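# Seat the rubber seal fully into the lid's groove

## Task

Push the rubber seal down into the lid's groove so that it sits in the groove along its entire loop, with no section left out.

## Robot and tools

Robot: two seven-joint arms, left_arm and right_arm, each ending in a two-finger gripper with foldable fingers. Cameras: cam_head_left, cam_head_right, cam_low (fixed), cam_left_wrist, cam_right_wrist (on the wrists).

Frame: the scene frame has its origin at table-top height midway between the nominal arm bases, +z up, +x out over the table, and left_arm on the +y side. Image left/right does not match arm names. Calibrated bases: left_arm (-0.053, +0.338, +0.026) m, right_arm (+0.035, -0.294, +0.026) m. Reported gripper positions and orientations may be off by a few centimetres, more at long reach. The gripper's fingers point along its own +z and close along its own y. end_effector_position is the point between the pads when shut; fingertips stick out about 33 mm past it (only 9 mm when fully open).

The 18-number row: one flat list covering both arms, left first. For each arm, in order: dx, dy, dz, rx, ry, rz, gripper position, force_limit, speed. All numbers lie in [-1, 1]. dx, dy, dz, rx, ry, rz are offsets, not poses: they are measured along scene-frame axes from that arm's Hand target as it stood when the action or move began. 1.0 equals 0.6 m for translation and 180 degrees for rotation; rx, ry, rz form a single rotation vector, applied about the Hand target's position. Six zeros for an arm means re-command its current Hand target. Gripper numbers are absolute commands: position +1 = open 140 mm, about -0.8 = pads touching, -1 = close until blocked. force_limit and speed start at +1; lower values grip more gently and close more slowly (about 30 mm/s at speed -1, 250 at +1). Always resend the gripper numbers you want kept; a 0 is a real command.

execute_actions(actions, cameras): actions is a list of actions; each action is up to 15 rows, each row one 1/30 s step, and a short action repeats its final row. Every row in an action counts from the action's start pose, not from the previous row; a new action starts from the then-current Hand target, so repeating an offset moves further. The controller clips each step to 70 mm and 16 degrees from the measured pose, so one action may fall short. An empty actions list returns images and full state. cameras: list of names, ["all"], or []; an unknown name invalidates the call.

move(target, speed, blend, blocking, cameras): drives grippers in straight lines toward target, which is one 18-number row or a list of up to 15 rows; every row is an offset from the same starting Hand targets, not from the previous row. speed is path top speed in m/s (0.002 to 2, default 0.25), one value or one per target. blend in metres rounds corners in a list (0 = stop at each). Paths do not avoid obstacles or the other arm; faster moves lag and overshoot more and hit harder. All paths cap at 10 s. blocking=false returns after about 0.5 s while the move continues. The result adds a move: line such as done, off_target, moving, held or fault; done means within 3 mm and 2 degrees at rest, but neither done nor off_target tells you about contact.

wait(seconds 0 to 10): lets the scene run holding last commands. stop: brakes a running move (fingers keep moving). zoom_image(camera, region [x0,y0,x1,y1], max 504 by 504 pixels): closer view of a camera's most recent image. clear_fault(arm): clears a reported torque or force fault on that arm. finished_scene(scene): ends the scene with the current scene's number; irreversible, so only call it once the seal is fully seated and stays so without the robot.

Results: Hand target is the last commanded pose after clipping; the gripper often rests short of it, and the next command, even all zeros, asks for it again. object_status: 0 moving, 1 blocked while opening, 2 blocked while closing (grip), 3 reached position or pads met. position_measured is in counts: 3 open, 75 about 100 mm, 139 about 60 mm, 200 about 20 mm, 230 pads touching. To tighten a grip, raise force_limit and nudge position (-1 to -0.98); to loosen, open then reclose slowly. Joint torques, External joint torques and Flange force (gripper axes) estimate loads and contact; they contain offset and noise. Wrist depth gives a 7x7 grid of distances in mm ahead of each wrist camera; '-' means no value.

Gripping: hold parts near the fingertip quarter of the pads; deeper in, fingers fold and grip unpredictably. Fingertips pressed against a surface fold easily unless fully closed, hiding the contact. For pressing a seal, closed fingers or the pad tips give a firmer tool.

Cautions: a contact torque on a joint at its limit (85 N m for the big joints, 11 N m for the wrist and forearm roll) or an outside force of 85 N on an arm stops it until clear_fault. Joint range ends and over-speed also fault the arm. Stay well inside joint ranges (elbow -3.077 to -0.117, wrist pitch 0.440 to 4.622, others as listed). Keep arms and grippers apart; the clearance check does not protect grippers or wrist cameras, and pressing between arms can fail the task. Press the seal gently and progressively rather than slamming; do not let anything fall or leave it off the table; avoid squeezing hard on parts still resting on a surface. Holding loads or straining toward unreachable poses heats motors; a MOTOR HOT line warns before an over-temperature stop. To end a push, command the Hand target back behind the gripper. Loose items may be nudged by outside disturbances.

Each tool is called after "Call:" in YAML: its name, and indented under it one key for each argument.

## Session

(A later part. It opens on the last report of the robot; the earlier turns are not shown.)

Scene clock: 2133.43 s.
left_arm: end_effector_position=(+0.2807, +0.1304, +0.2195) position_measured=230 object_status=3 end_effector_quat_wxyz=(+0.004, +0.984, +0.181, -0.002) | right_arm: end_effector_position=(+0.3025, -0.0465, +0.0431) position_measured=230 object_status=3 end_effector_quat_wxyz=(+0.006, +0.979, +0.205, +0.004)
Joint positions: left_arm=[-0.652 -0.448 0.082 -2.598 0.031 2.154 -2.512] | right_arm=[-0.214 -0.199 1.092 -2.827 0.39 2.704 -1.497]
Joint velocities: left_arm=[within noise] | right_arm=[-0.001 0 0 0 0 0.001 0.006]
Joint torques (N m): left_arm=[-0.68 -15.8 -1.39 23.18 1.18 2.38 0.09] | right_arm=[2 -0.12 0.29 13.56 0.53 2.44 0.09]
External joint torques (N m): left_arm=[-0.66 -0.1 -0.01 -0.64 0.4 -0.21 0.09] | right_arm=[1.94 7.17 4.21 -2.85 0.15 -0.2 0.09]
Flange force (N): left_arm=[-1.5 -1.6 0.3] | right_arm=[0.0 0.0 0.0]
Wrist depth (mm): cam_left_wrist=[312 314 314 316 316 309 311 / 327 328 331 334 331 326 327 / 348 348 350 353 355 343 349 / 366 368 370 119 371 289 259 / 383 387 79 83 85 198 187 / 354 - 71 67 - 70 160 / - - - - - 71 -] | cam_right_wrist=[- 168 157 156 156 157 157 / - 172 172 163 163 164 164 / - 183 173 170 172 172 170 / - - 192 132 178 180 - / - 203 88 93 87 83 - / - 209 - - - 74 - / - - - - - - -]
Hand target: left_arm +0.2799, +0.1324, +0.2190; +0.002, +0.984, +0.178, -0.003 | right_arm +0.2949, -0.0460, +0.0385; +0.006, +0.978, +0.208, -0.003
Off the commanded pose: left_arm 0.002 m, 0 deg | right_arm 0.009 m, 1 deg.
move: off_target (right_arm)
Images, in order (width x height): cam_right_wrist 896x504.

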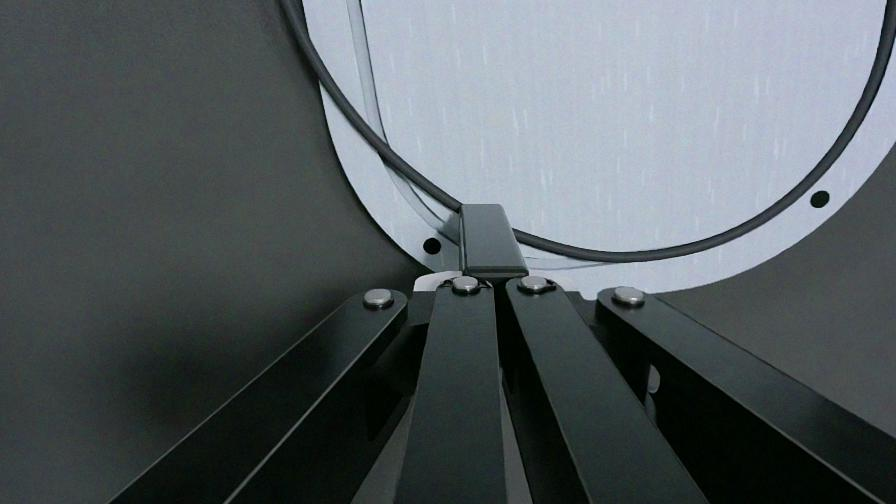

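Call:
move:
  target:
    - [0,0,0,0,0,0,-1,-1,-1, 0.005,0,0.1,0,0,0,-1,-1,-1]
    - [0.03,-0.18,-0.1,0,0,0,-1,-1,-1, 0.15,-0.55,0.4,0,0,0,-1,-1,-1]
    - [0.1,-0.2667,-0.2,0,0,0,-1,-1,-1, 0.15,-0.55,0.4,0,0,0,-1,-1,-1]
  speed: [0.08,0.25,0.2]
  cameras: ["cam_left_wrist","cam_head_left","cam_head_right"]

Call:
zoom_image:
  camera: "cam_head_left"
  region: [400, 310, 570, 465]

Call:
zoom_image:
  camera: "cam_head_right"
  region: [400, 310, 570, 465]

Scene clock: 2151.67 s.
left_arm: end_effector_position=(+0.3386, -0.0264, +0.0990) position_measured=230 object_status=3 end_effector_quat_wxyz=(+0.001, +0.984, +0.177, -0.005) | right_arm: end_effector_position=(+0.3859, -0.3753, +0.2788) position_measured=230 object_status=3 end_effector_quat_wxyz=(+0.005, +0.979, +0.205, -0.001)
Joint positions: left_arm=[-0.73 0.173 -0.032 -2.261 -0.007 2.43 -2.666] | right_arm=[-0.24 -0.618 0.042 -2.572 0.015 1.958 -2.223]
Joint velocities: left_arm=[0 0.001 0 -0.001 0 0.003 -0.006] | right_arm=[within noise]
Joint torques (N m): left_arm=[-1.03 -33.67 0.14 21.51 1.1 2.93 -0.26] | right_arm=[0.34 -10.96 -0.68 24.77 0.53 2.4 -0.3]
External joint torques (N m): left_arm=[-0.99 1.24 0.16 0.36 0.48 0.36 -0.26] | right_arm=[0.32 -0.03 0.51 0.15 -0.32 -0.2 -0.3]
Flange force (N): left_arm=[0.4 4.4 3.1] | right_arm=[0.2 -0.2 -0.9]
Wrist depth (mm): cam_left_wrist=[207 207 206 199 198 199 208 / 218 218 215 208 208 209 221 / 230 231 230 219 220 221 234 / 244 245 245 125 230 234 247 / 258 257 82 83 85 256 263 / 273 - 71 67 - 70 277 / - - - - - 71 -] | cam_right_wrist=[373 377 371 - - - - / - 414 - - 399 - - / - - - - - - 1344 / - - 450 120 - - 1410 / 457 - 88 93 87 458 1515 / - - - - - 74 1551 / - - - - - - -]
Hand target: left_arm +0.3399, -0.0276, +0.0990; +0.002, +0.984, +0.178, -0.003 | right_arm +0.3849, -0.3760, +0.2785; +0.006, +0.978, +0.208, -0.003
Off the commanded pose: left_arm 0.002 m, 0 deg | right_arm 0.001 m, 0 deg.
move: done
Images, in order (width x height): cam_head_left 896x504, cam_head_right 896x504, cam_left_wrist 896x504.

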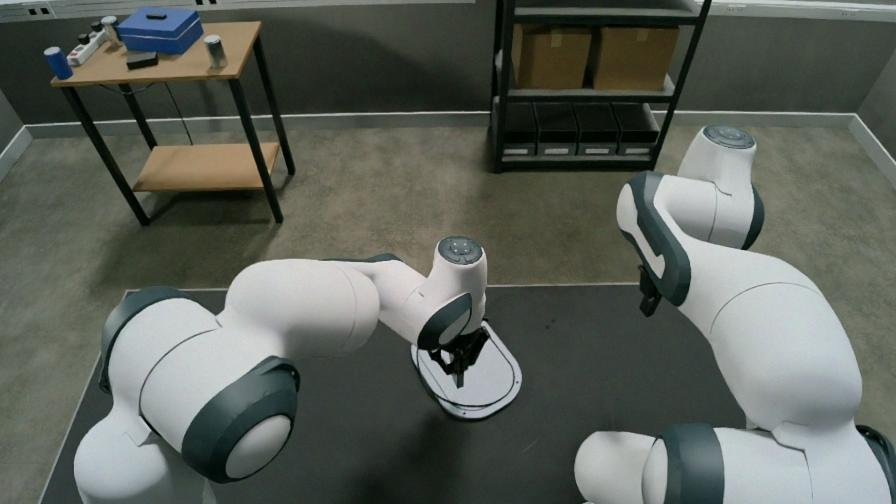

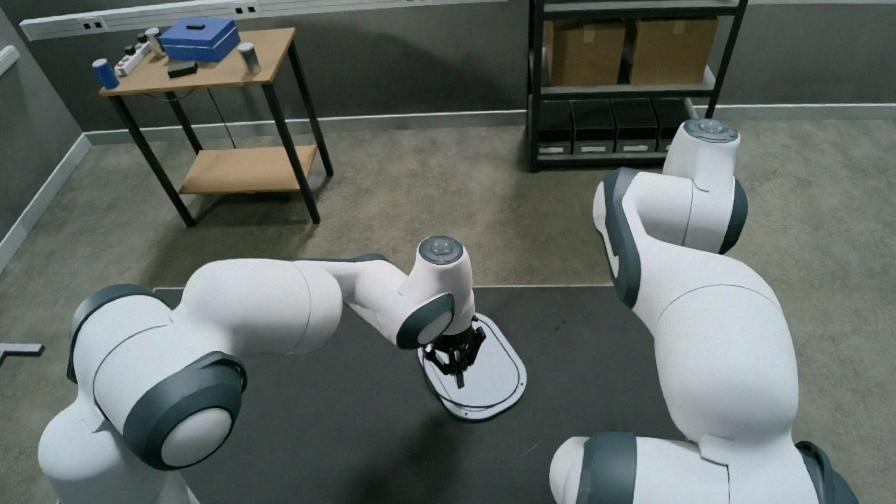

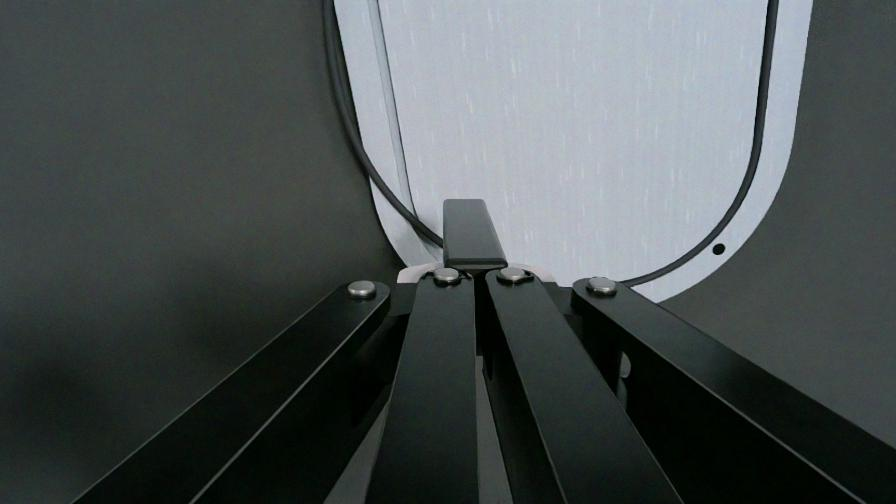

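Scaled by 2.965 from the camera's 896x504 image, which has a finer 1280x720 frame.

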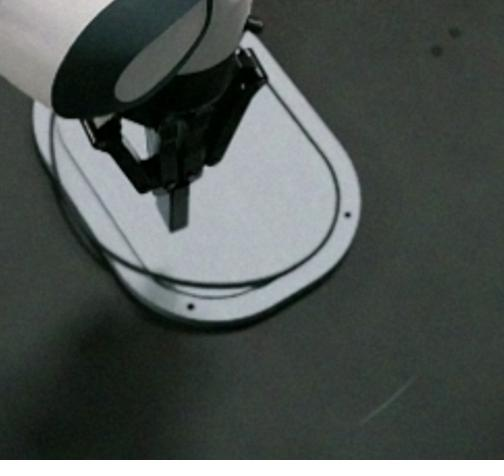

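Scaled by 2.965 from the camera's 896x504 image, which has a finer 1280x720 frame.

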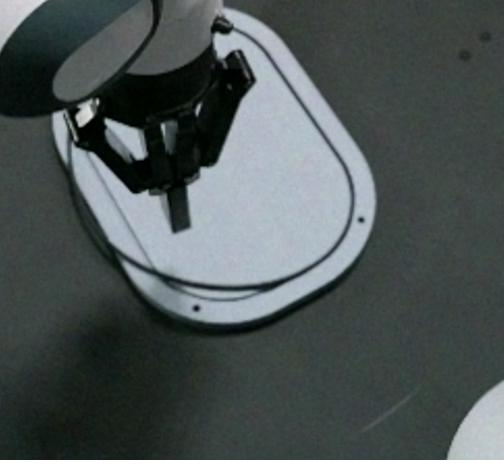

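Call:
move:
  target:
    - [-0.027,-0.1375,-0.065,0,0,0,-1,-1,-1, 0,0,0,0,0,0,-1,-1,-1]
    - [-0.027,-0.1375,-0.0825,0,0,0,-1,-1,-1, 0,0,0,0,0,0,-1,-1,-1]
    - [-0.0372,-0.1433,-0.0825,0,0,0,-1,-1,-1, 0,0,0,0,0,0,-1,-1,-1]
    - [-0.0372,-0.1433,-0.0942,0,0,0,-1,-1,-1, 0,0,0,0,0,0,-1,-1,-1]
  speed: [0.12,0.05,0.03,0.03]
  cameras: ["cam_left_wrist","cam_head_left"]

Call:
zoom_image:
  camera: "cam_head_left"
  region: [400, 310, 570, 465]

Scene clock: 2196.47 s.
left_arm: end_effector_position=(+0.3183, -0.1146, +0.0471) position_measured=230 object_status=3 end_effector_quat_wxyz=(+0.004, +0.984, +0.177, -0.003) | right_arm: end_effector_position=(+0.3859, -0.3753, +0.2788) position_measured=230 object_status=3 end_effector_quat_wxyz=(+0.005, +0.979, +0.205, -0.001)
Joint positions: left_arm=[-0.861 0.392 -0.037 -2.095 0.008 2.49 -2.811] | right_arm=[-0.24 -0.618 0.042 -2.572 0.015 1.958 -2.223]
Joint velocities: left_arm=[0 -0.001 0.001 0.001 0 0.004 -0.003] | right_arm=[within noise]
Joint torques (N m): left_arm=[-1.19 -36.66 0.49 19.4 0.73 3.32 -0.33] | right_arm=[0.38 -11 -0.69 24.76 0.55 2.4 -0.24]
External joint torques (N m): left_arm=[-1.28 4.19 0.47 -0.9 0.15 0.78 -0.33] | right_arm=[0.32 -0.06 0.46 0.1 -0.3 -0.21 -0.24]
Flange force (N): left_arm=[-0.3 5.6 10.1] | right_arm=[0.0 -0.3 -0.8]
Wrist depth (mm): cam_left_wrist=[159 150 151 151 152 155 163 / 169 158 158 159 159 170 172 / 178 169 167 167 169 181 182 / 188 188 177 120 189 191 193 / 200 198 82 83 85 199 204 / 210 - 71 67 - 70 215 / - - - - - 71 -] | cam_right_wrist=[372 370 - - 400 - - / 360 - - - - - 427 / 417 - - 416 - - 1395 / - - - 120 - - 1417 / - - 88 93 87 87 1473 / - - - - - 74 1551 / - - - - - - -]
Hand target: left_arm +0.3176, -0.1136, +0.0425; +0.002, +0.984, +0.178, -0.003 | right_arm +0.3849, -0.3760, +0.2785; +0.006, +0.978, +0.208, -0.003
Off the commanded pose: left_arm 0.005 m, 0 deg | right_arm 0.001 m, 0 deg.
move: off_target (left_arm)
Images, in order (width x height): cam_head_left 896x504, cam_left_wrist 896x504.

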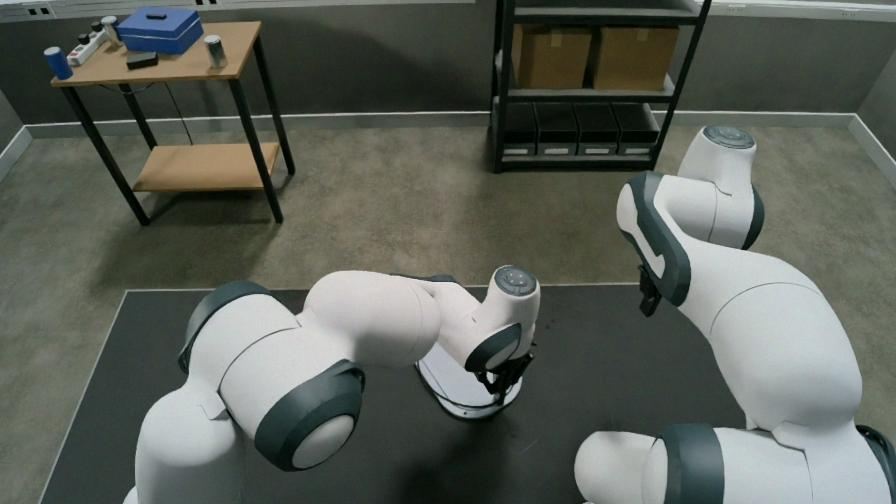

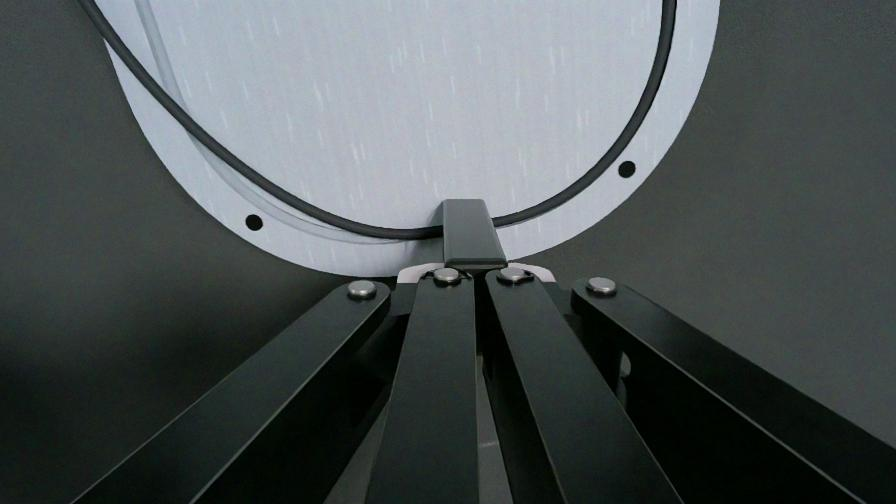

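Scaled by 2.965 from the camera's 896x504 image, which has a finer 1280x720 frame.

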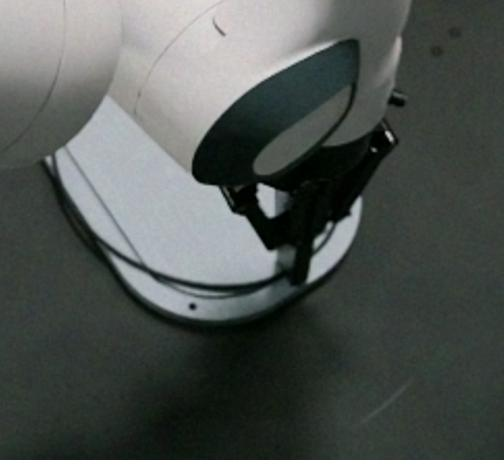

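Call:
zoom_image:
  camera: "cam_left_wrist"
  region: [70, 0, 470, 290]

Scaled by 1.260 from the camera's 896x504 image, which has a finer 1280x720 frame.

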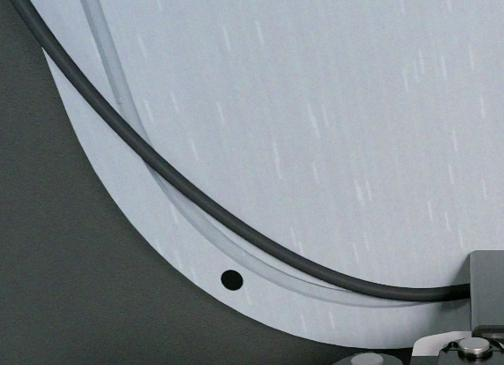

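Call:
move:
  target:
    - [0,0,0.025,0,0,0,-1,-1,-1, 0,0,0,0,0,0,-1,-1,-1]
    - [-0.012,0.037,0.025,0,0,0,-1,-1,-1, 0,0,0,0,0,0,-1,-1,-1]
    - [-0.012,0.037,0.0117,0,0,0,-1,-1,-1, 0,0,0,0,0,0,-1,-1,-1]
    - [-0.0222,0.0313,0.0117,0,0,0,-1,-1,-1, 0,0,0,0,0,0,-1,-1,-1]
    - [-0.0222,0.0313,0,0,0,0,-1,-1,-1, 0,0,0,0,0,0,-1,-1,-1]
  speed: [0.06,0.1,0.05,0.03,0.03]
  cameras: ["cam_left_wrist"]

Scene clock: 2222.67 s.
left_arm: end_effector_position=(+0.3057, -0.0954, +0.0470) position_measured=230 object_status=3 end_effector_quat_wxyz=(+0.003, +0.984, +0.177, -0.002) | right_arm: end_effector_position=(+0.3859, -0.3753, +0.2788) position_measured=230 object_status=3 end_effector_quat_wxyz=(+0.005, +0.979, +0.205, -0.001)
Joint positions: left_arm=[-0.857 0.339 -0.037 -2.182 0.008 2.524 -2.807] | right_arm=[-0.24 -0.618 0.042 -2.572 0.015 1.958 -2.223]
Joint velocities: left_arm=[0 0.002 0 0.001 0 0.004 0] | right_arm=[within noise]
Joint torques (N m): left_arm=[-1.02 -34.54 -0.11 18.93 0.49 3.29 -0.29] | right_arm=[0.35 -10.96 -0.72 24.74 0.55 2.4 -0.26]
External joint torques (N m): left_arm=[-1.01 4.36 -0.07 -1.01 -0.07 0.73 -0.29] | right_arm=[0.34 0 0.49 0.08 -0.3 -0.21 -0.26]
Flange force (N): left_arm=[-0.1 5.5 10.8] | right_arm=[0.2 -0.2 -0.7]
Wrist depth (mm): cam_left_wrist=[160 153 151 151 152 152 163 / 169 167 158 159 159 160 172 / 178 179 167 167 169 179 181 / 188 188 187 125 178 192 193 / 200 198 82 83 85 199 204 / 210 - 71 67 - 70 216 / - - - - - 71 -] | cam_right_wrist=[375 378 - - - - 390 / 361 402 - - - 409 - / - - - - - - 1324 / - 459 - 120 - - 1410 / - - 88 93 87 87 1498 / 492 - - - - 74 1561 / - - - - - - -]
Hand target: left_arm +0.3043, -0.0948, +0.0425; +0.002, +0.984, +0.178, -0.003 | right_arm +0.3849, -0.3760, +0.2785; +0.006, +0.978, +0.208, -0.003
Off the commanded pose: left_arm 0.005 m, 0 deg | right_arm 0.001 m, 0 deg.
move: off_target (left_arm)
Images, in order (width x height): cam_left_wrist 896x504.

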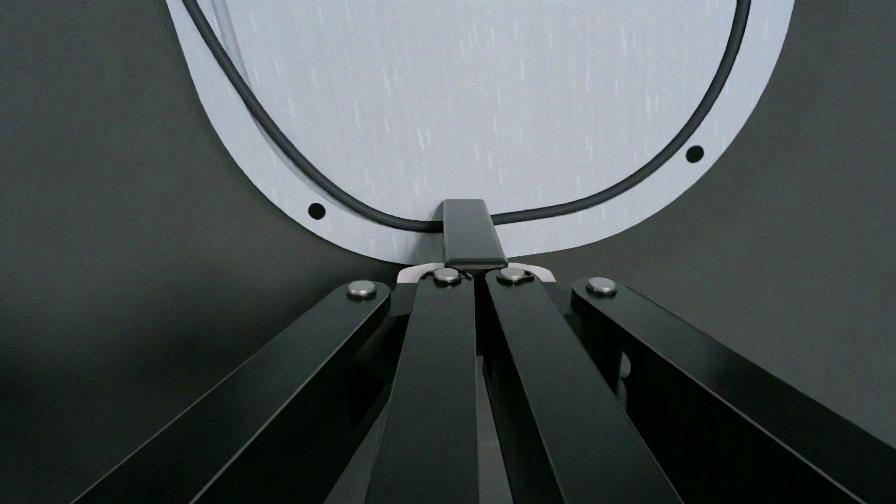

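Call:
move:
  target:
    - [0,0,0.025,0,0,0,-1,-1,-1, 0,0,0,0,0,0,-1,-1,-1]
    - [0.0015,0.0428,0.025,0,0,0,-1,-1,-1, 0,0,0,0,0,0,-1,-1,-1]
    - [0.0015,0.0428,0.0117,0,0,0,-1,-1,-1, 0,0,0,0,0,0,-1,-1,-1]
    - [-0.0113,0.0393,0.0117,0,0,0,-1,-1,-1, 0,0,0,0,0,0,-1,-1,-1]
    - [-0.0113,0.0393,0,0,0,0,-1,-1,-1, 0,0,0,0,0,0,-1,-1,-1]
  speed: [0.06,0.1,0.05,0.03,0.03]
  cameras: ["cam_left_wrist"]

Call:
zoom_image:
  camera: "cam_left_wrist"
  region: [200, 0, 500, 290]

Scene clock: 2232.90 s.
left_arm: end_effector_position=(+0.2992, -0.0714, +0.0469) position_measured=230 object_status=3 end_effector_quat_wxyz=(+0.003, +0.984, +0.177, -0.002) | right_arm: end_effector_position=(+0.3859, -0.3753, +0.2788) position_measured=230 object_status=3 end_effector_quat_wxyz=(+0.005, +0.979, +0.205, -0.001)
Joint positions: left_arm=[-0.837 0.288 -0.037 -2.264 0.007 2.555 -2.787] | right_arm=[-0.24 -0.618 0.042 -2.572 0.015 1.958 -2.223]
Joint velocities: left_arm=[0 0.002 0 0 -0.001 0.005 -0.001] | right_arm=[within noise]
Joint torques (N m): left_arm=[-1.07 -32.38 0.32 18.55 0.55 3.56 -0.33] | right_arm=[0.34 -10.95 -0.69 24.73 0.55 2.4 -0.24]
External joint torques (N m): left_arm=[-1.22 4.65 0.2 -1.03 0.02 0.97 -0.33] | right_arm=[0.34 -0.07 0.54 0.08 -0.3 -0.21 -0.24]
Flange force (N): left_arm=[-0.1 5.9 12.5] | right_arm=[0.1 -0.5 -0.8]
Wrist depth (mm): cam_left_wrist=[160 161 151 151 152 152 153 / 169 169 158 158 159 160 170 / 178 179 171 167 168 169 181 / 188 189 189 125 176 191 192 / 200 198 82 83 85 199 204 / 210 - 71 67 - 70 215 / - - - - - 71 -] | cam_right_wrist=[373 371 - - - - - / 392 - 394 - 399 - - / - - - - - - 1338 / - 461 - 120 438 - 1433 / 475 466 88 93 87 87 1490 / - - - - - 74 1542 / - - - - - - -]
Hand target: left_arm +0.2975, -0.0712, +0.0425; +0.002, +0.984, +0.178, -0.003 | right_arm +0.3849, -0.3760, +0.2785; +0.006, +0.978, +0.208, -0.003
Off the commanded pose: left_arm 0.005 m, 0 deg | right_arm 0.001 m, 0 deg.
move: off_target (left_arm)
Images, in order (width x height): cam_left_wrist 896x504.

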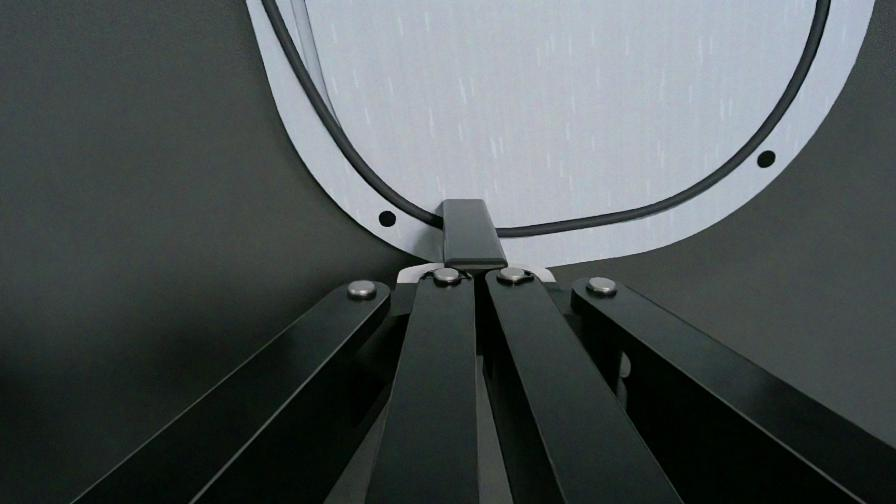

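Scaled by 1.680 from the camera's 896x504 image, which has a finer 1280x720 frame.

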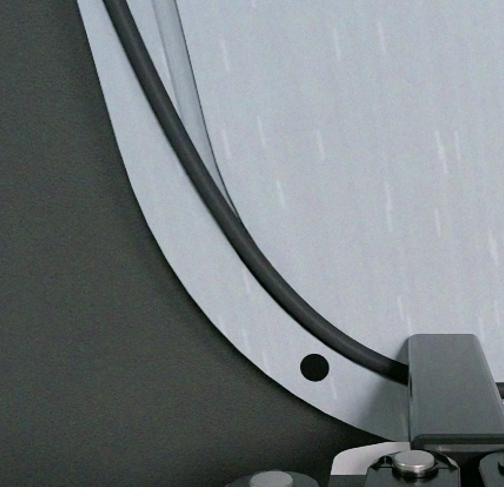

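Call:
move:
  target:
    - [0,0,0.025,0,0,0,-1,-1,-1,0,0,0,0,0,0,-1,-1,-1]
    - [0.01933,0.04867,0.025,0,0,0,-1,-1,-1,0,0,0,0,0,0,-1,-1,-1]
    - [0.01933,0.04867,0.01167,0,0,0,-1,-1,-1,0,0,0,0,0,0,-1,-1,-1]
    - [0.00867,0.05333,0.01167,0,0,0,-1,-1,-1,0,0,0,0,0,0,-1,-1,-1]
    - [0.00867,0.05333,0.0,0,0,0,-1,-1,-1,0,0,0,0,0,0,-1,-1,-1]
  speed: [0.06,0.1,0.05,0.03,0.03]
  cameras: ["cam_left_wrist"]

Scene clock: 2298.10 s.
left_arm: end_effector_position=(+0.3044, -0.0391, +0.0469) position_measured=230 object_status=3 end_effector_quat_wxyz=(+0.003, +0.984, +0.179, -0.002) | right_arm: end_effector_position=(+0.3859, -0.3753, +0.2788) position_measured=230 object_status=3 end_effector_quat_wxyz=(+0.005, +0.979, +0.205, -0.001)
Joint positions: left_arm=[-0.791 0.243 -0.035 -2.336 0.004 2.58 -2.742] | right_arm=[-0.24 -0.618 0.042 -2.572 0.015 1.958 -2.223]
Joint velocities: left_arm=[0.001 0.001 -0.001 0 0.001 0.004 -0.002] | right_arm=[within noise]
Joint torques (N m): left_arm=[-0.42 -30.34 0.11 18.14 0.56 3.52 -0.11] | right_arm=[0.35 -10.96 -0.65 24.78 0.56 2.4 -0.27]
External joint torques (N m): left_arm=[-0.47 4.85 0.06 -0.98 0.04 0.94 -0.11] | right_arm=[0.39 0.04 0.61 0.08 -0.29 -0.21 -0.27]
Flange force (N): left_arm=[1.7 6.1 13.4] | right_arm=[0.4 -0.4 -0.7]
Wrist depth (mm): cam_left_wrist=[160 161 160 151 152 152 153 / 169 169 168 159 159 160 161 / 178 178 179 166 168 169 169 / 188 189 190 125 176 178 193 / 200 199 82 83 85 199 204 / 211 - 71 67 - 70 215 / - - - - - 71 -] | cam_right_wrist=[375 372 - - 390 - - / 391 - - - 406 - - / - - - - - - 1456 / - - - 120 - 440 1440 / - - 88 93 87 459 1481 / - - - - - 74 1551 / - - - - - - -]
Hand target: left_arm +0.3027, -0.0392, +0.0425; +0.002, +0.984, +0.178, -0.003 | right_arm +0.3849, -0.3760, +0.2785; +0.006, +0.978, +0.208, -0.003
Off the commanded pose: left_arm 0.005 m, 0 deg | right_arm 0.001 m, 0 deg.
move: off_target (left_arm)
Images, in order (width x height): cam_left_wrist 896x504.

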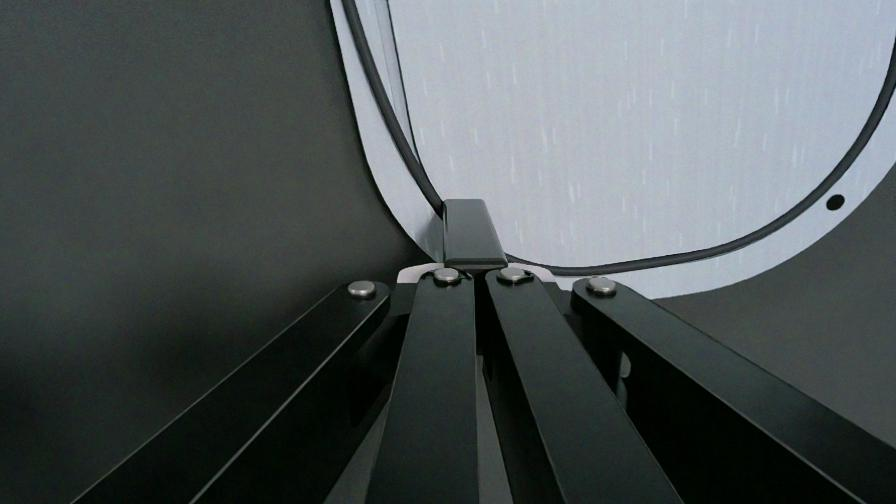

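Call:
move:
  target:
    - [0,0,0.025,0,0,0,-1,-1,-1,0,0,0,0,0,0,-1,-1,-1]
    - [0.00717,0.02767,0.025,0,0,0,-1,-1,-1,0,0,0,0,0,0,-1,-1,-1]
    - [0.00717,0.02767,0.01167,0,0,0,-1,-1,-1,0,0,0,0,0,0,-1,-1,-1]
    - [0.0165,0.02067,0.01167,0,0,0,-1,-1,-1,0,0,0,0,0,0,-1,-1,-1]
    - [0.0165,0.02067,0.0,0,0,0,-1,-1,-1,0,0,0,0,0,0,-1,-1,-1]
  speed: [0.06,0.1,0.05,0.03,0.03]
  cameras: ["cam_left_wrist"]

Scene clock: 2323.33 s.
left_arm: end_effector_position=(+0.3129, -0.0274, +0.0469) position_measured=230 object_status=3 end_effector_quat_wxyz=(+0.003, +0.984, +0.179, -0.002) | right_arm: end_effector_position=(+0.3859, -0.3753, +0.2788) position_measured=230 object_status=3 end_effector_quat_wxyz=(+0.005, +0.979, +0.205, -0.001)
Joint positions: left_arm=[-0.767 0.237 -0.031 -2.344 0.002 2.583 -2.714] | right_arm=[-0.24 -0.618 0.042 -2.572 0.015 1.958 -2.223]
Joint torques (N m): left_arm=[-0.5 -29.42 0.1 18.21 0.45 3.61 0.01] | right_arm=[0.33 -10.95 -0.7 24.72 0.55 2.41 -0.26]
External joint torques (N m): left_arm=[-0.5 5.35 0.08 -0.77 -0.06 1.05 0.01] | right_arm=[0.34 0.08 0.54 -0.01 -0.29 -0.21 -0.26]
Flange force (N): left_arm=[2.8 7.5 14.9] | right_arm=[0.3 -0.3 -0.5]
Wrist depth (mm): cam_left_wrist=[161 161 161 151 152 152 153 / 169 169 169 159 159 160 160 / 178 178 179 168 168 169 170 / 188 188 189 125 176 179 181 / 200 198 82 83 85 185 204 / 210 - 71 67 - 70 215 / - - - - - 71 -] | cam_right_wrist=[373 372 - - - - 383 / 383 - - - 406 - - / - - - - - - 1365 / - 444 - 120 - 439 1417 / - - 88 93 87 87 1456 / 480 - - - - 74 1551 / - - - - - - -]
Hand target: left_arm +0.3126, -0.0268, +0.0425; +0.002, +0.984, +0.178, -0.003 | right_arm +0.3849, -0.3760, +0.2785; +0.006, +0.978, +0.208, -0.003
Off the commanded pose: left_arm 0.004 m, 0 deg | right_arm 0.001 m, 0 deg.
move: off_target (left_arm)
Images, in order (width x height): cam_left_wrist 896x504.

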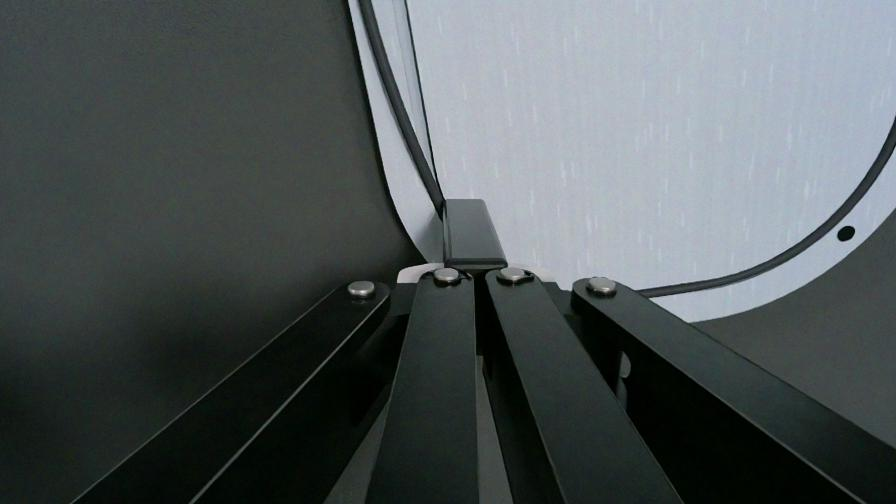

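Call:
move:
  target:
    - [0,0,0.025,0,0,0,-1,-1,-1,0,0,0,0,0,0,-1,-1,-1]
    - [0.02,0.03717,0.025,0,0,0,-1,-1,-1,0,0,0,0,0,0,-1,-1,-1]
    - [0.02,0.03717,0.01167,0,0,0,-1,-1,-1,0,0,0,0,0,0,-1,-1,-1]
    - [0.02733,0.02617,0.01167,0,0,0,-1,-1,-1,0,0,0,0,0,0,-1,-1,-1]
    - [0.02733,0.02617,0.0,0,0,0,-1,-1,-1,0,0,0,0,0,0,-1,-1,-1]
  speed: [0.06,0.1,0.05,0.03,0.03]
  cameras: ["cam_left_wrist"]

Scene clock: 2344.33 s.
left_arm: end_effector_position=(+0.3329, -0.0134, +0.0473) position_measured=230 object_status=3 end_effector_quat_wxyz=(+0.006, +0.984, +0.179, +0.001) | right_arm: end_effector_position=(+0.3859, -0.3753, +0.2788) position_measured=230 object_status=3 end_effector_quat_wxyz=(+0.005, +0.979, +0.205, -0.001)
Joint positions: left_arm=[-0.726 0.242 -0.026 -2.338 0 2.591 -2.665] | right_arm=[-0.24 -0.618 0.042 -2.572 0.015 1.958 -2.223]
Joint velocities: left_arm=[0.001 -0.001 0 0 0 0.003 -0.001] | right_arm=[within noise]
Joint torques (N m): left_arm=[-0.73 -31.19 0.16 16.72 0.47 1.97 -0.06] | right_arm=[0.36 -10.98 -0.67 24.76 0.55 2.41 -0.29]
External joint torques (N m): left_arm=[-0.74 4.02 0.09 -2.45 -0.04 -0.65 -0.06] | right_arm=[0.34 0.03 0.55 0.07 -0.3 -0.2 -0.29]
Flange force (N): left_arm=[-0.4 1.5 7.9] | right_arm=[0.3 -0.2 -0.7]
Wrist depth (mm): cam_left_wrist=[160 160 162 152 153 153 154 / 169 169 170 159 160 161 162 / 177 178 179 167 169 170 171 / 187 188 189 119 177 180 181 / 198 198 82 83 85 187 204 / 209 - 71 67 - 70 217 / - - - - - 71 -] | cam_right_wrist=[374 371 - - - 381 - / 382 - 409 - - - - / - - - - - 424 1279 / - - - 120 - - 1425 / - - 88 93 87 87 1481 / - - - - - 74 1570 / - - - - - - -]
Hand target: left_arm +0.3290, -0.0111, +0.0425; +0.002, +0.984, +0.178, -0.003 | right_arm +0.3849, -0.3760, +0.2785; +0.006, +0.978, +0.208, -0.003
Off the commanded pose: left_arm 0.007 m, 1 deg | right_arm 0.001 m, 0 deg.
move: off_target (left_arm)
Images, in order (width x height): cam_left_wrist 896x504.

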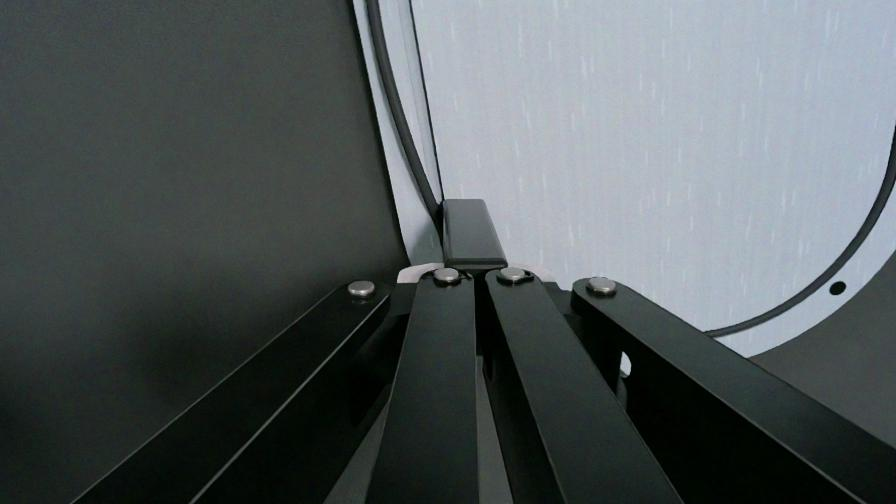

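Call:
move:
  target:
    - [0,0,0.025,0,0,0,-1,-1,-1,0,0,0,0,0,0,-1,-1,-1]
    - [-0.0025,0.01717,0.025,0,0,0,-1,-1,-1,0,0,0,0,0,0,-1,-1,-1]
    - [-0.0025,0.01717,0.01167,0,0,0,-1,-1,-1,0,0,0,0,0,0,-1,-1,-1]
    - [0.0025,0.00883,0.01167,0,0,0,-1,-1,-1,0,0,0,0,0,0,-1,-1,-1]
    - [0.0025,0.00883,0.0,0,0,0,-1,-1,-1,0,0,0,0,0,0,-1,-1,-1]
  speed: [0.06,0.1,0.05,0.03,0.03]
  cameras: ["cam_left_wrist"]

Scene clock: 2366.87 s.
left_arm: end_effector_position=(+0.3326, -0.0061, +0.0487) position_measured=230 object_status=3 end_effector_quat_wxyz=(+0.004, +0.984, +0.179, -0.001) | right_arm: end_effector_position=(+0.3859, -0.3753, +0.2788) position_measured=230 object_status=3 end_effector_quat_wxyz=(+0.005, +0.979, +0.205, -0.001)
Joint positions: left_arm=[-0.716 0.231 -0.026 -2.348 0 2.584 -2.655] | right_arm=[-0.24 -0.618 0.042 -2.572 0.015 1.958 -2.223]
Joint torques (N m): left_arm=[-0.47 -27.61 0.15 17.65 0.57 3.7 -0.1] | right_arm=[0.36 -10.99 -0.68 24.75 0.54 2.39 -0.25]
External joint torques (N m): left_arm=[-0.59 7.23 -0.03 -1.48 0.06 1.11 -0.1] | right_arm=[0.4 -0.1 0.59 0.1 -0.3 -0.22 -0.25]
Flange force (N): left_arm=[3.6 9.0 19.4] | right_arm=[0.1 -0.6 -0.9]
Wrist depth (mm): cam_left_wrist=[162 162 163 153 153 154 154 / 170 170 171 159 161 162 163 / 180 180 181 169 170 171 172 / 190 190 191 124 180 181 182 / 202 200 82 83 85 188 195 / 212 - 71 67 - 70 217 / - - - - - 71 -] | cam_right_wrist=[373 376 - 381 384 387 - / 401 - 400 403 - 402 410 / 424 - - - - - 1417 / - - 447 120 - - 1425 / - - 94 93 87 87 1481 / - - - - - 74 1570 / - - - - - - -]
Hand target: left_arm +0.3305, -0.0058, +0.0425; +0.002, +0.984, +0.178, -0.003 | right_arm +0.3849, -0.3760, +0.2785; +0.006, +0.978, +0.208, -0.003
Off the commanded pose: left_arm 0.007 m, 0 deg | right_arm 0.001 m, 0 deg.
move: off_target (left_arm)
Images, in order (width x height): cam_left_wrist 896x504.

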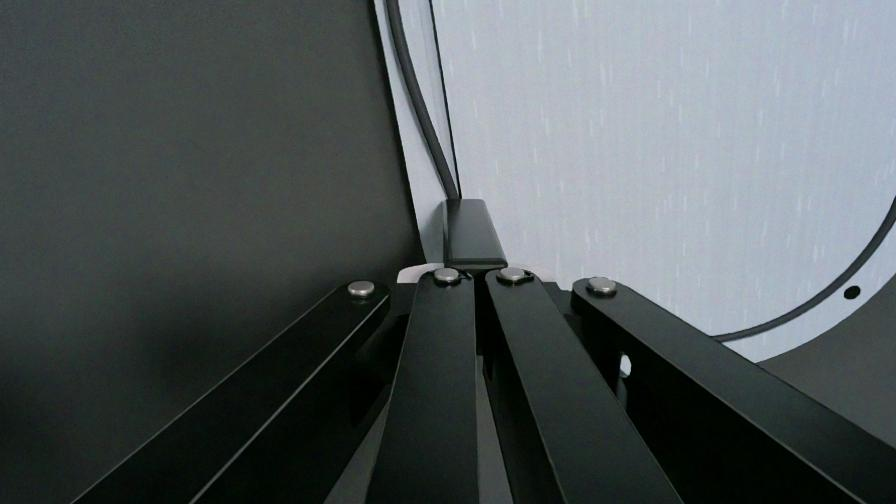

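Call:
move:
  target:
    - [0,0,0.025,0,0,0,-1,-1,-1,0,0,0,0,0,0,-1,-1,-1]
    - [-0.006,0.01,0.025,0,0,0,-1,-1,-1,0,0,0,0,0,0,-1,-1,-1]
    - [-0.006,0.01,0.01,0,0,0,-1,-1,-1,0,0,0,0,0,0,-1,-1,-1]
    - [0.00333,-0.0045,0.01,0,0,0,-1,-1,-1,0,0,0,0,0,0,-1,-1,-1]
    - [0.00133,-0.002,0.0,0,0,0,-1,-1,-1,0,0,0,0,0,0,-1,-1,-1]
  speed: [0.06,0.1,0.05,0.03,0.03]
  cameras: ["cam_left_wrist"]

Scene clock: 2381.03 s.
left_arm: end_effector_position=(+0.3358, -0.0100, +0.0495) position_measured=230 object_status=3 end_effector_quat_wxyz=(+0.007, +0.984, +0.178, +0.001) | right_arm: end_effector_position=(+0.3859, -0.3753, +0.2788) position_measured=230 object_status=3 end_effector_quat_wxyz=(+0.005, +0.979, +0.205, -0.001)
Joint positions: left_arm=[-0.716 0.236 -0.028 -2.34 0 2.589 -2.654] | right_arm=[-0.24 -0.618 0.042 -2.572 0.015 1.958 -2.223]
Joint velocities: left_arm=[-0.001 -0.001 -0.001 0 0 0.006 0] | right_arm=[within noise]
Joint torques (N m): left_arm=[-0.41 -28.72 0.57 15.93 0.69 2.6 -0.2] | right_arm=[0.37 -10.94 -0.68 24.75 0.55 2.39 -0.27]
External joint torques (N m): left_arm=[-0.33 6.25 0.6 -3.23 0.17 -0.01 -0.21] | right_arm=[0.35 0.05 0.53 0.1 -0.3 -0.21 -0.27]
Flange force (N): left_arm=[0.8 2.5 14.6] | right_arm=[0.4 -0.2 -0.7]
Wrist depth (mm): cam_left_wrist=[162 163 163 154 154 156 156 / 170 171 172 162 163 163 164 / 179 180 181 169 172 173 174 / 189 190 191 125 179 183 183 / 201 201 82 83 85 189 207 / 211 - 71 67 - 70 220 / - - - - - 71 -] | cam_right_wrist=[374 380 - - - - - / 397 - - - - - - / - - - - - - 1285 / - - - 120 - - 1410 / 466 - 88 93 87 87 1481 / - - - - - 74 1570 / - - - - - - -]
Hand target: left_arm +0.3313, -0.0070, +0.0425; +0.002, +0.984, +0.178, -0.003 | right_arm +0.3849, -0.3760, +0.2785; +0.006, +0.978, +0.208, -0.003
Off the commanded pose: left_arm 0.009 m, 1 deg | right_arm 0.001 m, 0 deg.
move: off_target (left_arm)
Images, in order (width x height): cam_left_wrist 896x504.

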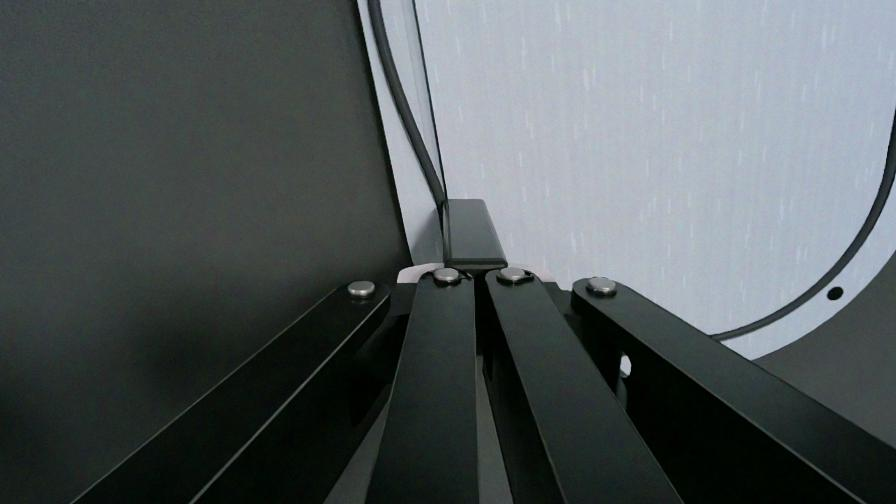

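Call:
move:
  target:
    - [0,0,0.0458,0,0,0,-1,-1,-1,0,0,0,0,0,0,-1,-1,-1]
    - [-0.0638,-0.0233,0.0458,0,0,0,-1,-1,-1,0,0,0,0,0,0,-1,-1,-1]
  speed: [0.08,0.12]
  cameras: ["cam_left_wrist"]

Call:
zoom_image:
  camera: "cam_left_wrist"
  region: [330, 0, 630, 230]

Scene clock: 2391.80 s.
left_arm: end_effector_position=(+0.2927, -0.0205, +0.0695) position_measured=230 object_status=3 end_effector_quat_wxyz=(+0.001, +0.985, +0.175, -0.004) | right_arm: end_effector_position=(+0.3859, -0.3753, +0.2788) position_measured=230 object_status=3 end_effector_quat_wxyz=(+0.005, +0.979, +0.205, -0.001)
Joint positions: left_arm=[-0.765 0.144 -0.052 -2.402 0 2.542 -2.721] | right_arm=[-0.24 -0.618 0.042 -2.572 0.015 1.958 -2.223]
Joint velocities: left_arm=[-0.001 0 0 0 0.001 0 -0.006] | right_arm=[within noise]
Joint torques (N m): left_arm=[-0.86 -32.34 0.17 18.96 0.53 2.87 -0.31] | right_arm=[0.4 -10.93 -0.71 24.75 0.54 2.41 -0.24]
External joint torques (N m): left_arm=[-0.71 0.12 0.39 -0.68 -0.02 0.3 -0.31] | right_arm=[0.42 0.15 0.53 0 -0.31 -0.21 -0.25]
Flange force (N): left_arm=[-2.0 -1.6 1.3] | right_arm=[0.5 -0.2 -0.5]
Wrist depth (mm): cam_left_wrist=[181 182 182 172 172 172 172 / 191 191 192 182 180 181 182 / 202 201 202 195 191 191 192 / 213 213 214 125 200 203 216 / 226 226 79 83 85 223 230 / 241 - 71 67 - 70 242 / - - - - - 71 -] | cam_right_wrist=[375 371 371 - - 391 - / 395 - - 393 - 388 - / 403 - - - - - 1324 / 441 - 446 131 - - 1417 / - - 88 93 87 87 1473 / 493 - - - - 74 1542 / - - - - - - -]
Hand target: left_arm +0.2930, -0.0210, +0.0700; +0.002, +0.984, +0.178, -0.003 | right_arm +0.3849, -0.3760, +0.2785; +0.006, +0.978, +0.208, -0.003
Off the commanded pose: left_arm 0.001 m, 0 deg | right_arm 0.001 m, 0 deg.
move: done
Images, in order (width x height): cam_left_wrist 896x504.

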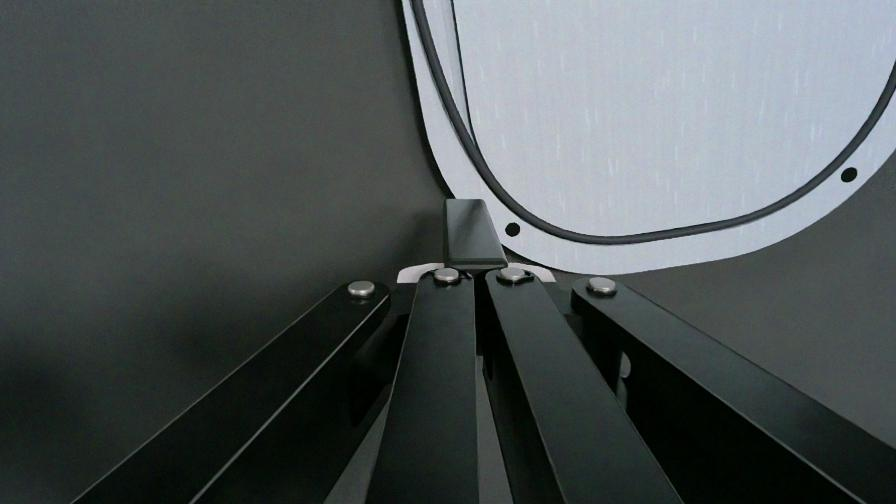

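Scaled by 1.680 from the camera's 896x504 image, which has a finer 1280x720 frame.

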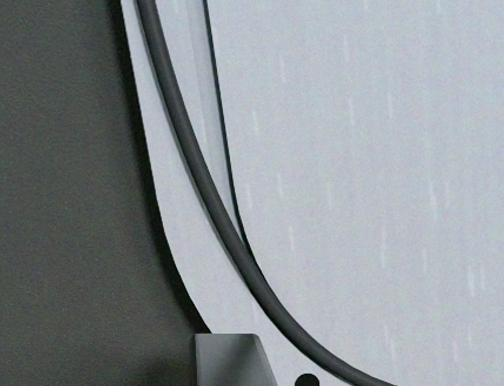

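Call:
move:
  target:
    - [0.05767,0.06333,-0.01667,0,0,0,-1,-1,-1,0,0,0,0,0,0,-1,-1,-1]
    - [0.05767,0.06333,-0.037,0,0,0,-1,-1,-1,0,0,0,0,0,0,-1,-1,-1]
    - [0.06683,0.04733,-0.037,0,0,0,-1,-1,-1,0,0,0,0,0,0,-1,-1,-1]
  speed: [0.12,0.05,0.03]
  cameras: ["cam_left_wrist"]

Call:
zoom_image:
  camera: "cam_left_wrist"
  region: [330, 0, 630, 280]

Scene clock: 2449.57 s.
left_arm: end_effector_position=(+0.3350, +0.0084, +0.0484) position_measured=230 object_status=3 end_effector_quat_wxyz=(+0.003, +0.984, +0.178, -0.001) | right_arm: end_effector_position=(+0.3859, -0.3753, +0.2788) position_measured=230 object_status=3 end_effector_quat_wxyz=(+0.005, +0.979, +0.205, -0.001)
Joint positions: left_arm=[-0.693 0.215 -0.026 -2.374 -0.001 2.593 -2.627] | right_arm=[-0.24 -0.618 0.042 -2.572 0.015 1.958 -2.223]
Joint torques (N m): left_arm=[-1.08 -32.91 -0.13 19.07 0.49 2.4 -0.26] | right_arm=[0.36 -10.96 -0.67 24.74 0.56 2.4 -0.24]
External joint torques (N m): left_arm=[-1.07 1.1 -0.19 0.13 -0.02 -0.18 -0.26] | right_arm=[0.32 0 0.5 0.08 -0.29 -0.21 -0.24]
Flange force (N): left_arm=[-0.3 3.8 2.2] | right_arm=[0.2 -0.3 -0.7]
Wrist depth (mm): cam_left_wrist=[162 162 163 154 153 153 154 / 170 170 171 161 161 162 163 / 179 180 180 171 170 171 171 / 190 191 191 125 178 181 181 / 201 200 82 83 85 187 193 / 212 - 71 67 - 70 218 / - - - - - 71 -] | cam_right_wrist=[374 373 - - - 388 384 / 385 - - - - - - / - - - 417 - - 1448 / 461 - - 120 - - 1410 / - - 88 93 87 87 1481 / - - - - - 74 1542 / - - - - - - -]
Hand target: left_arm +0.3331, +0.0074, +0.0478; +0.002, +0.984, +0.178, -0.003 | right_arm +0.3849, -0.3760, +0.2785; +0.006, +0.978, +0.208, -0.003
Off the commanded pose: left_arm 0.002 m, 0 deg | right_arm 0.001 m, 0 deg.
move: done
Images, in order (width x height): cam_left_wrist 896x504.

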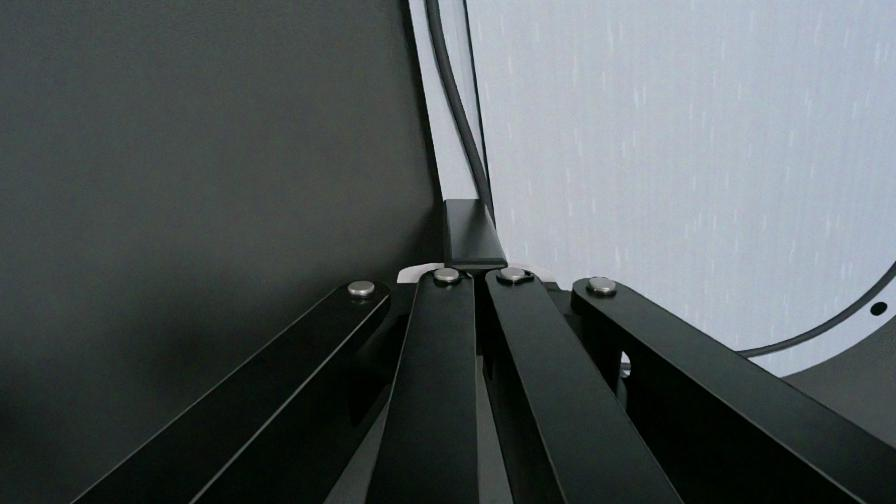

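Scaled by 1.680 from the camera's 896x504 image, which has a finer 1280x720 frame.

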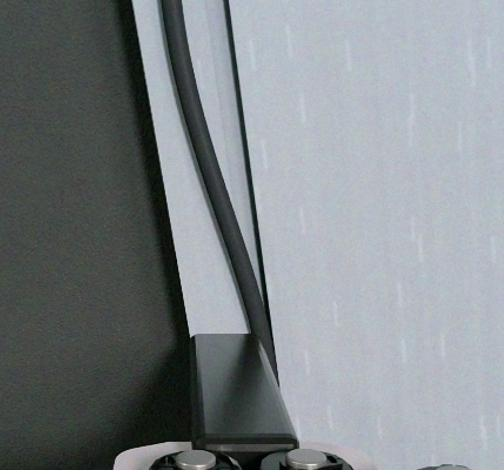

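Call:
move:
  target:
    - [-0.0005,0.0013,0.017,0,0,0,-1,-1,-1,0,0,0,0,0,0,-1,-1,-1]
    - [-0.0015,-0.0193,0.017,0,0,0.0556,-1,-1,-1,0,0,0,0,0,0,-1,-1,-1]
    - [-0.0015,-0.0193,-0.00883,0,0,0.0556,-1,-1,-1,0,0,0,0,0,0,-1,-1,-1]
  speed: [0.06,0.06,0.03]
  cameras: ["cam_left_wrist"]

Call:
zoom_image:
  camera: "cam_left_wrist"
  region: [330, 0, 630, 280]

Scene clock: 2466.80 s.
left_arm: end_effector_position=(+0.3321, -0.0039, +0.0468) position_measured=230 object_status=3 end_effector_quat_wxyz=(+0.002, +0.966, +0.260, -0.003) | right_arm: end_effector_position=(+0.3859, -0.3753, +0.2788) position_measured=230 object_status=3 end_effector_quat_wxyz=(+0.005, +0.979, +0.205, -0.001)
Joint positions: left_arm=[-0.737 0.234 -0.004 -2.349 -0.01 2.583 -2.811] | right_arm=[-0.24 -0.618 0.042 -2.572 0.015 1.958 -2.223]
Joint torques (N m): left_arm=[-0.25 -28.85 1.18 18.17 0.37 4.19 -0.46] | right_arm=[0.36 -10.95 -0.69 24.78 0.55 2.39 -0.25]
External joint torques (N m): left_arm=[-0.25 5.79 0.96 -0.75 -0.14 1.65 -0.46] | right_arm=[0.37 -0.02 0.54 0.12 -0.3 -0.22 -0.25]
Flange force (N): left_arm=[2.0 8.1 17.3] | right_arm=[0.3 -0.4 -0.9]
Wrist depth (mm): cam_left_wrist=[161 161 162 153 151 152 152 / 169 170 170 160 159 160 160 / 178 179 179 168 168 168 169 / 188 189 189 125 177 179 179 / 200 198 82 83 85 185 190 / 211 - 71 67 - 70 214 / - - - - - 71 -] | cam_right_wrist=[375 377 - - - - - / 386 402 - - - - - / - - 438 - - - 1373 / 442 - - 120 - - 1433 / - 462 88 93 87 458 1473 / - - - - - 74 1579 / - - - - - - -]
Hand target: left_arm +0.3322, -0.0042, +0.0425; +0.002, +0.965, +0.264, -0.003 | right_arm +0.3849, -0.3760, +0.2785; +0.006, +0.978, +0.208, -0.003
Off the commanded pose: left_arm 0.004 m, 0 deg | right_arm 0.001 m, 0 deg.
move: off_target (left_arm)
Images, in order (width x height): cam_left_wrist 896x504.

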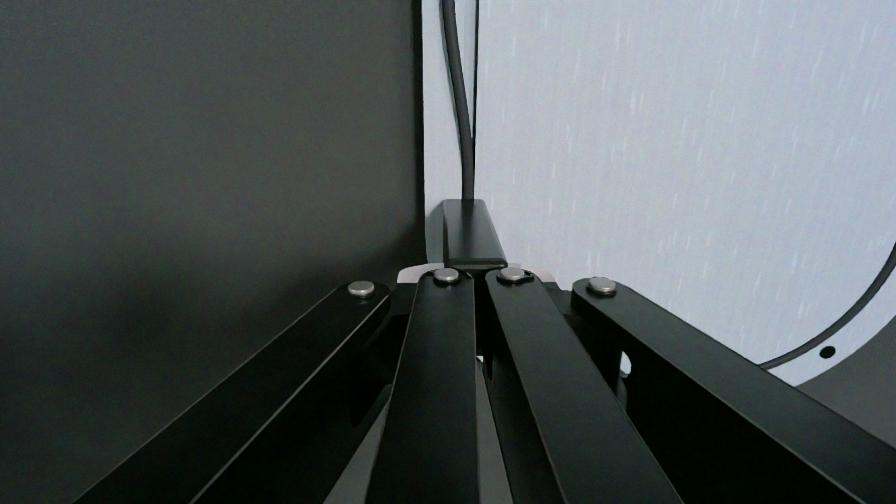

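Scaled by 1.680 from the camera's 896x504 image, which has a finer 1280x720 frame.

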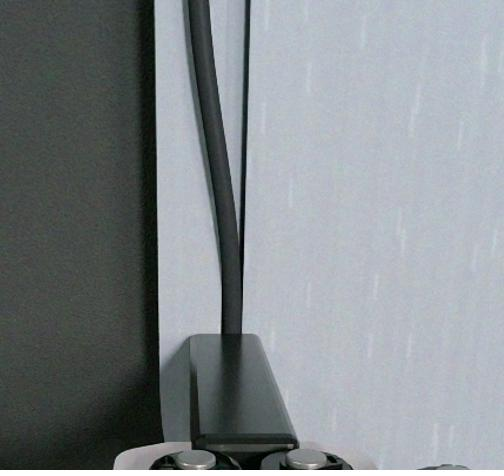

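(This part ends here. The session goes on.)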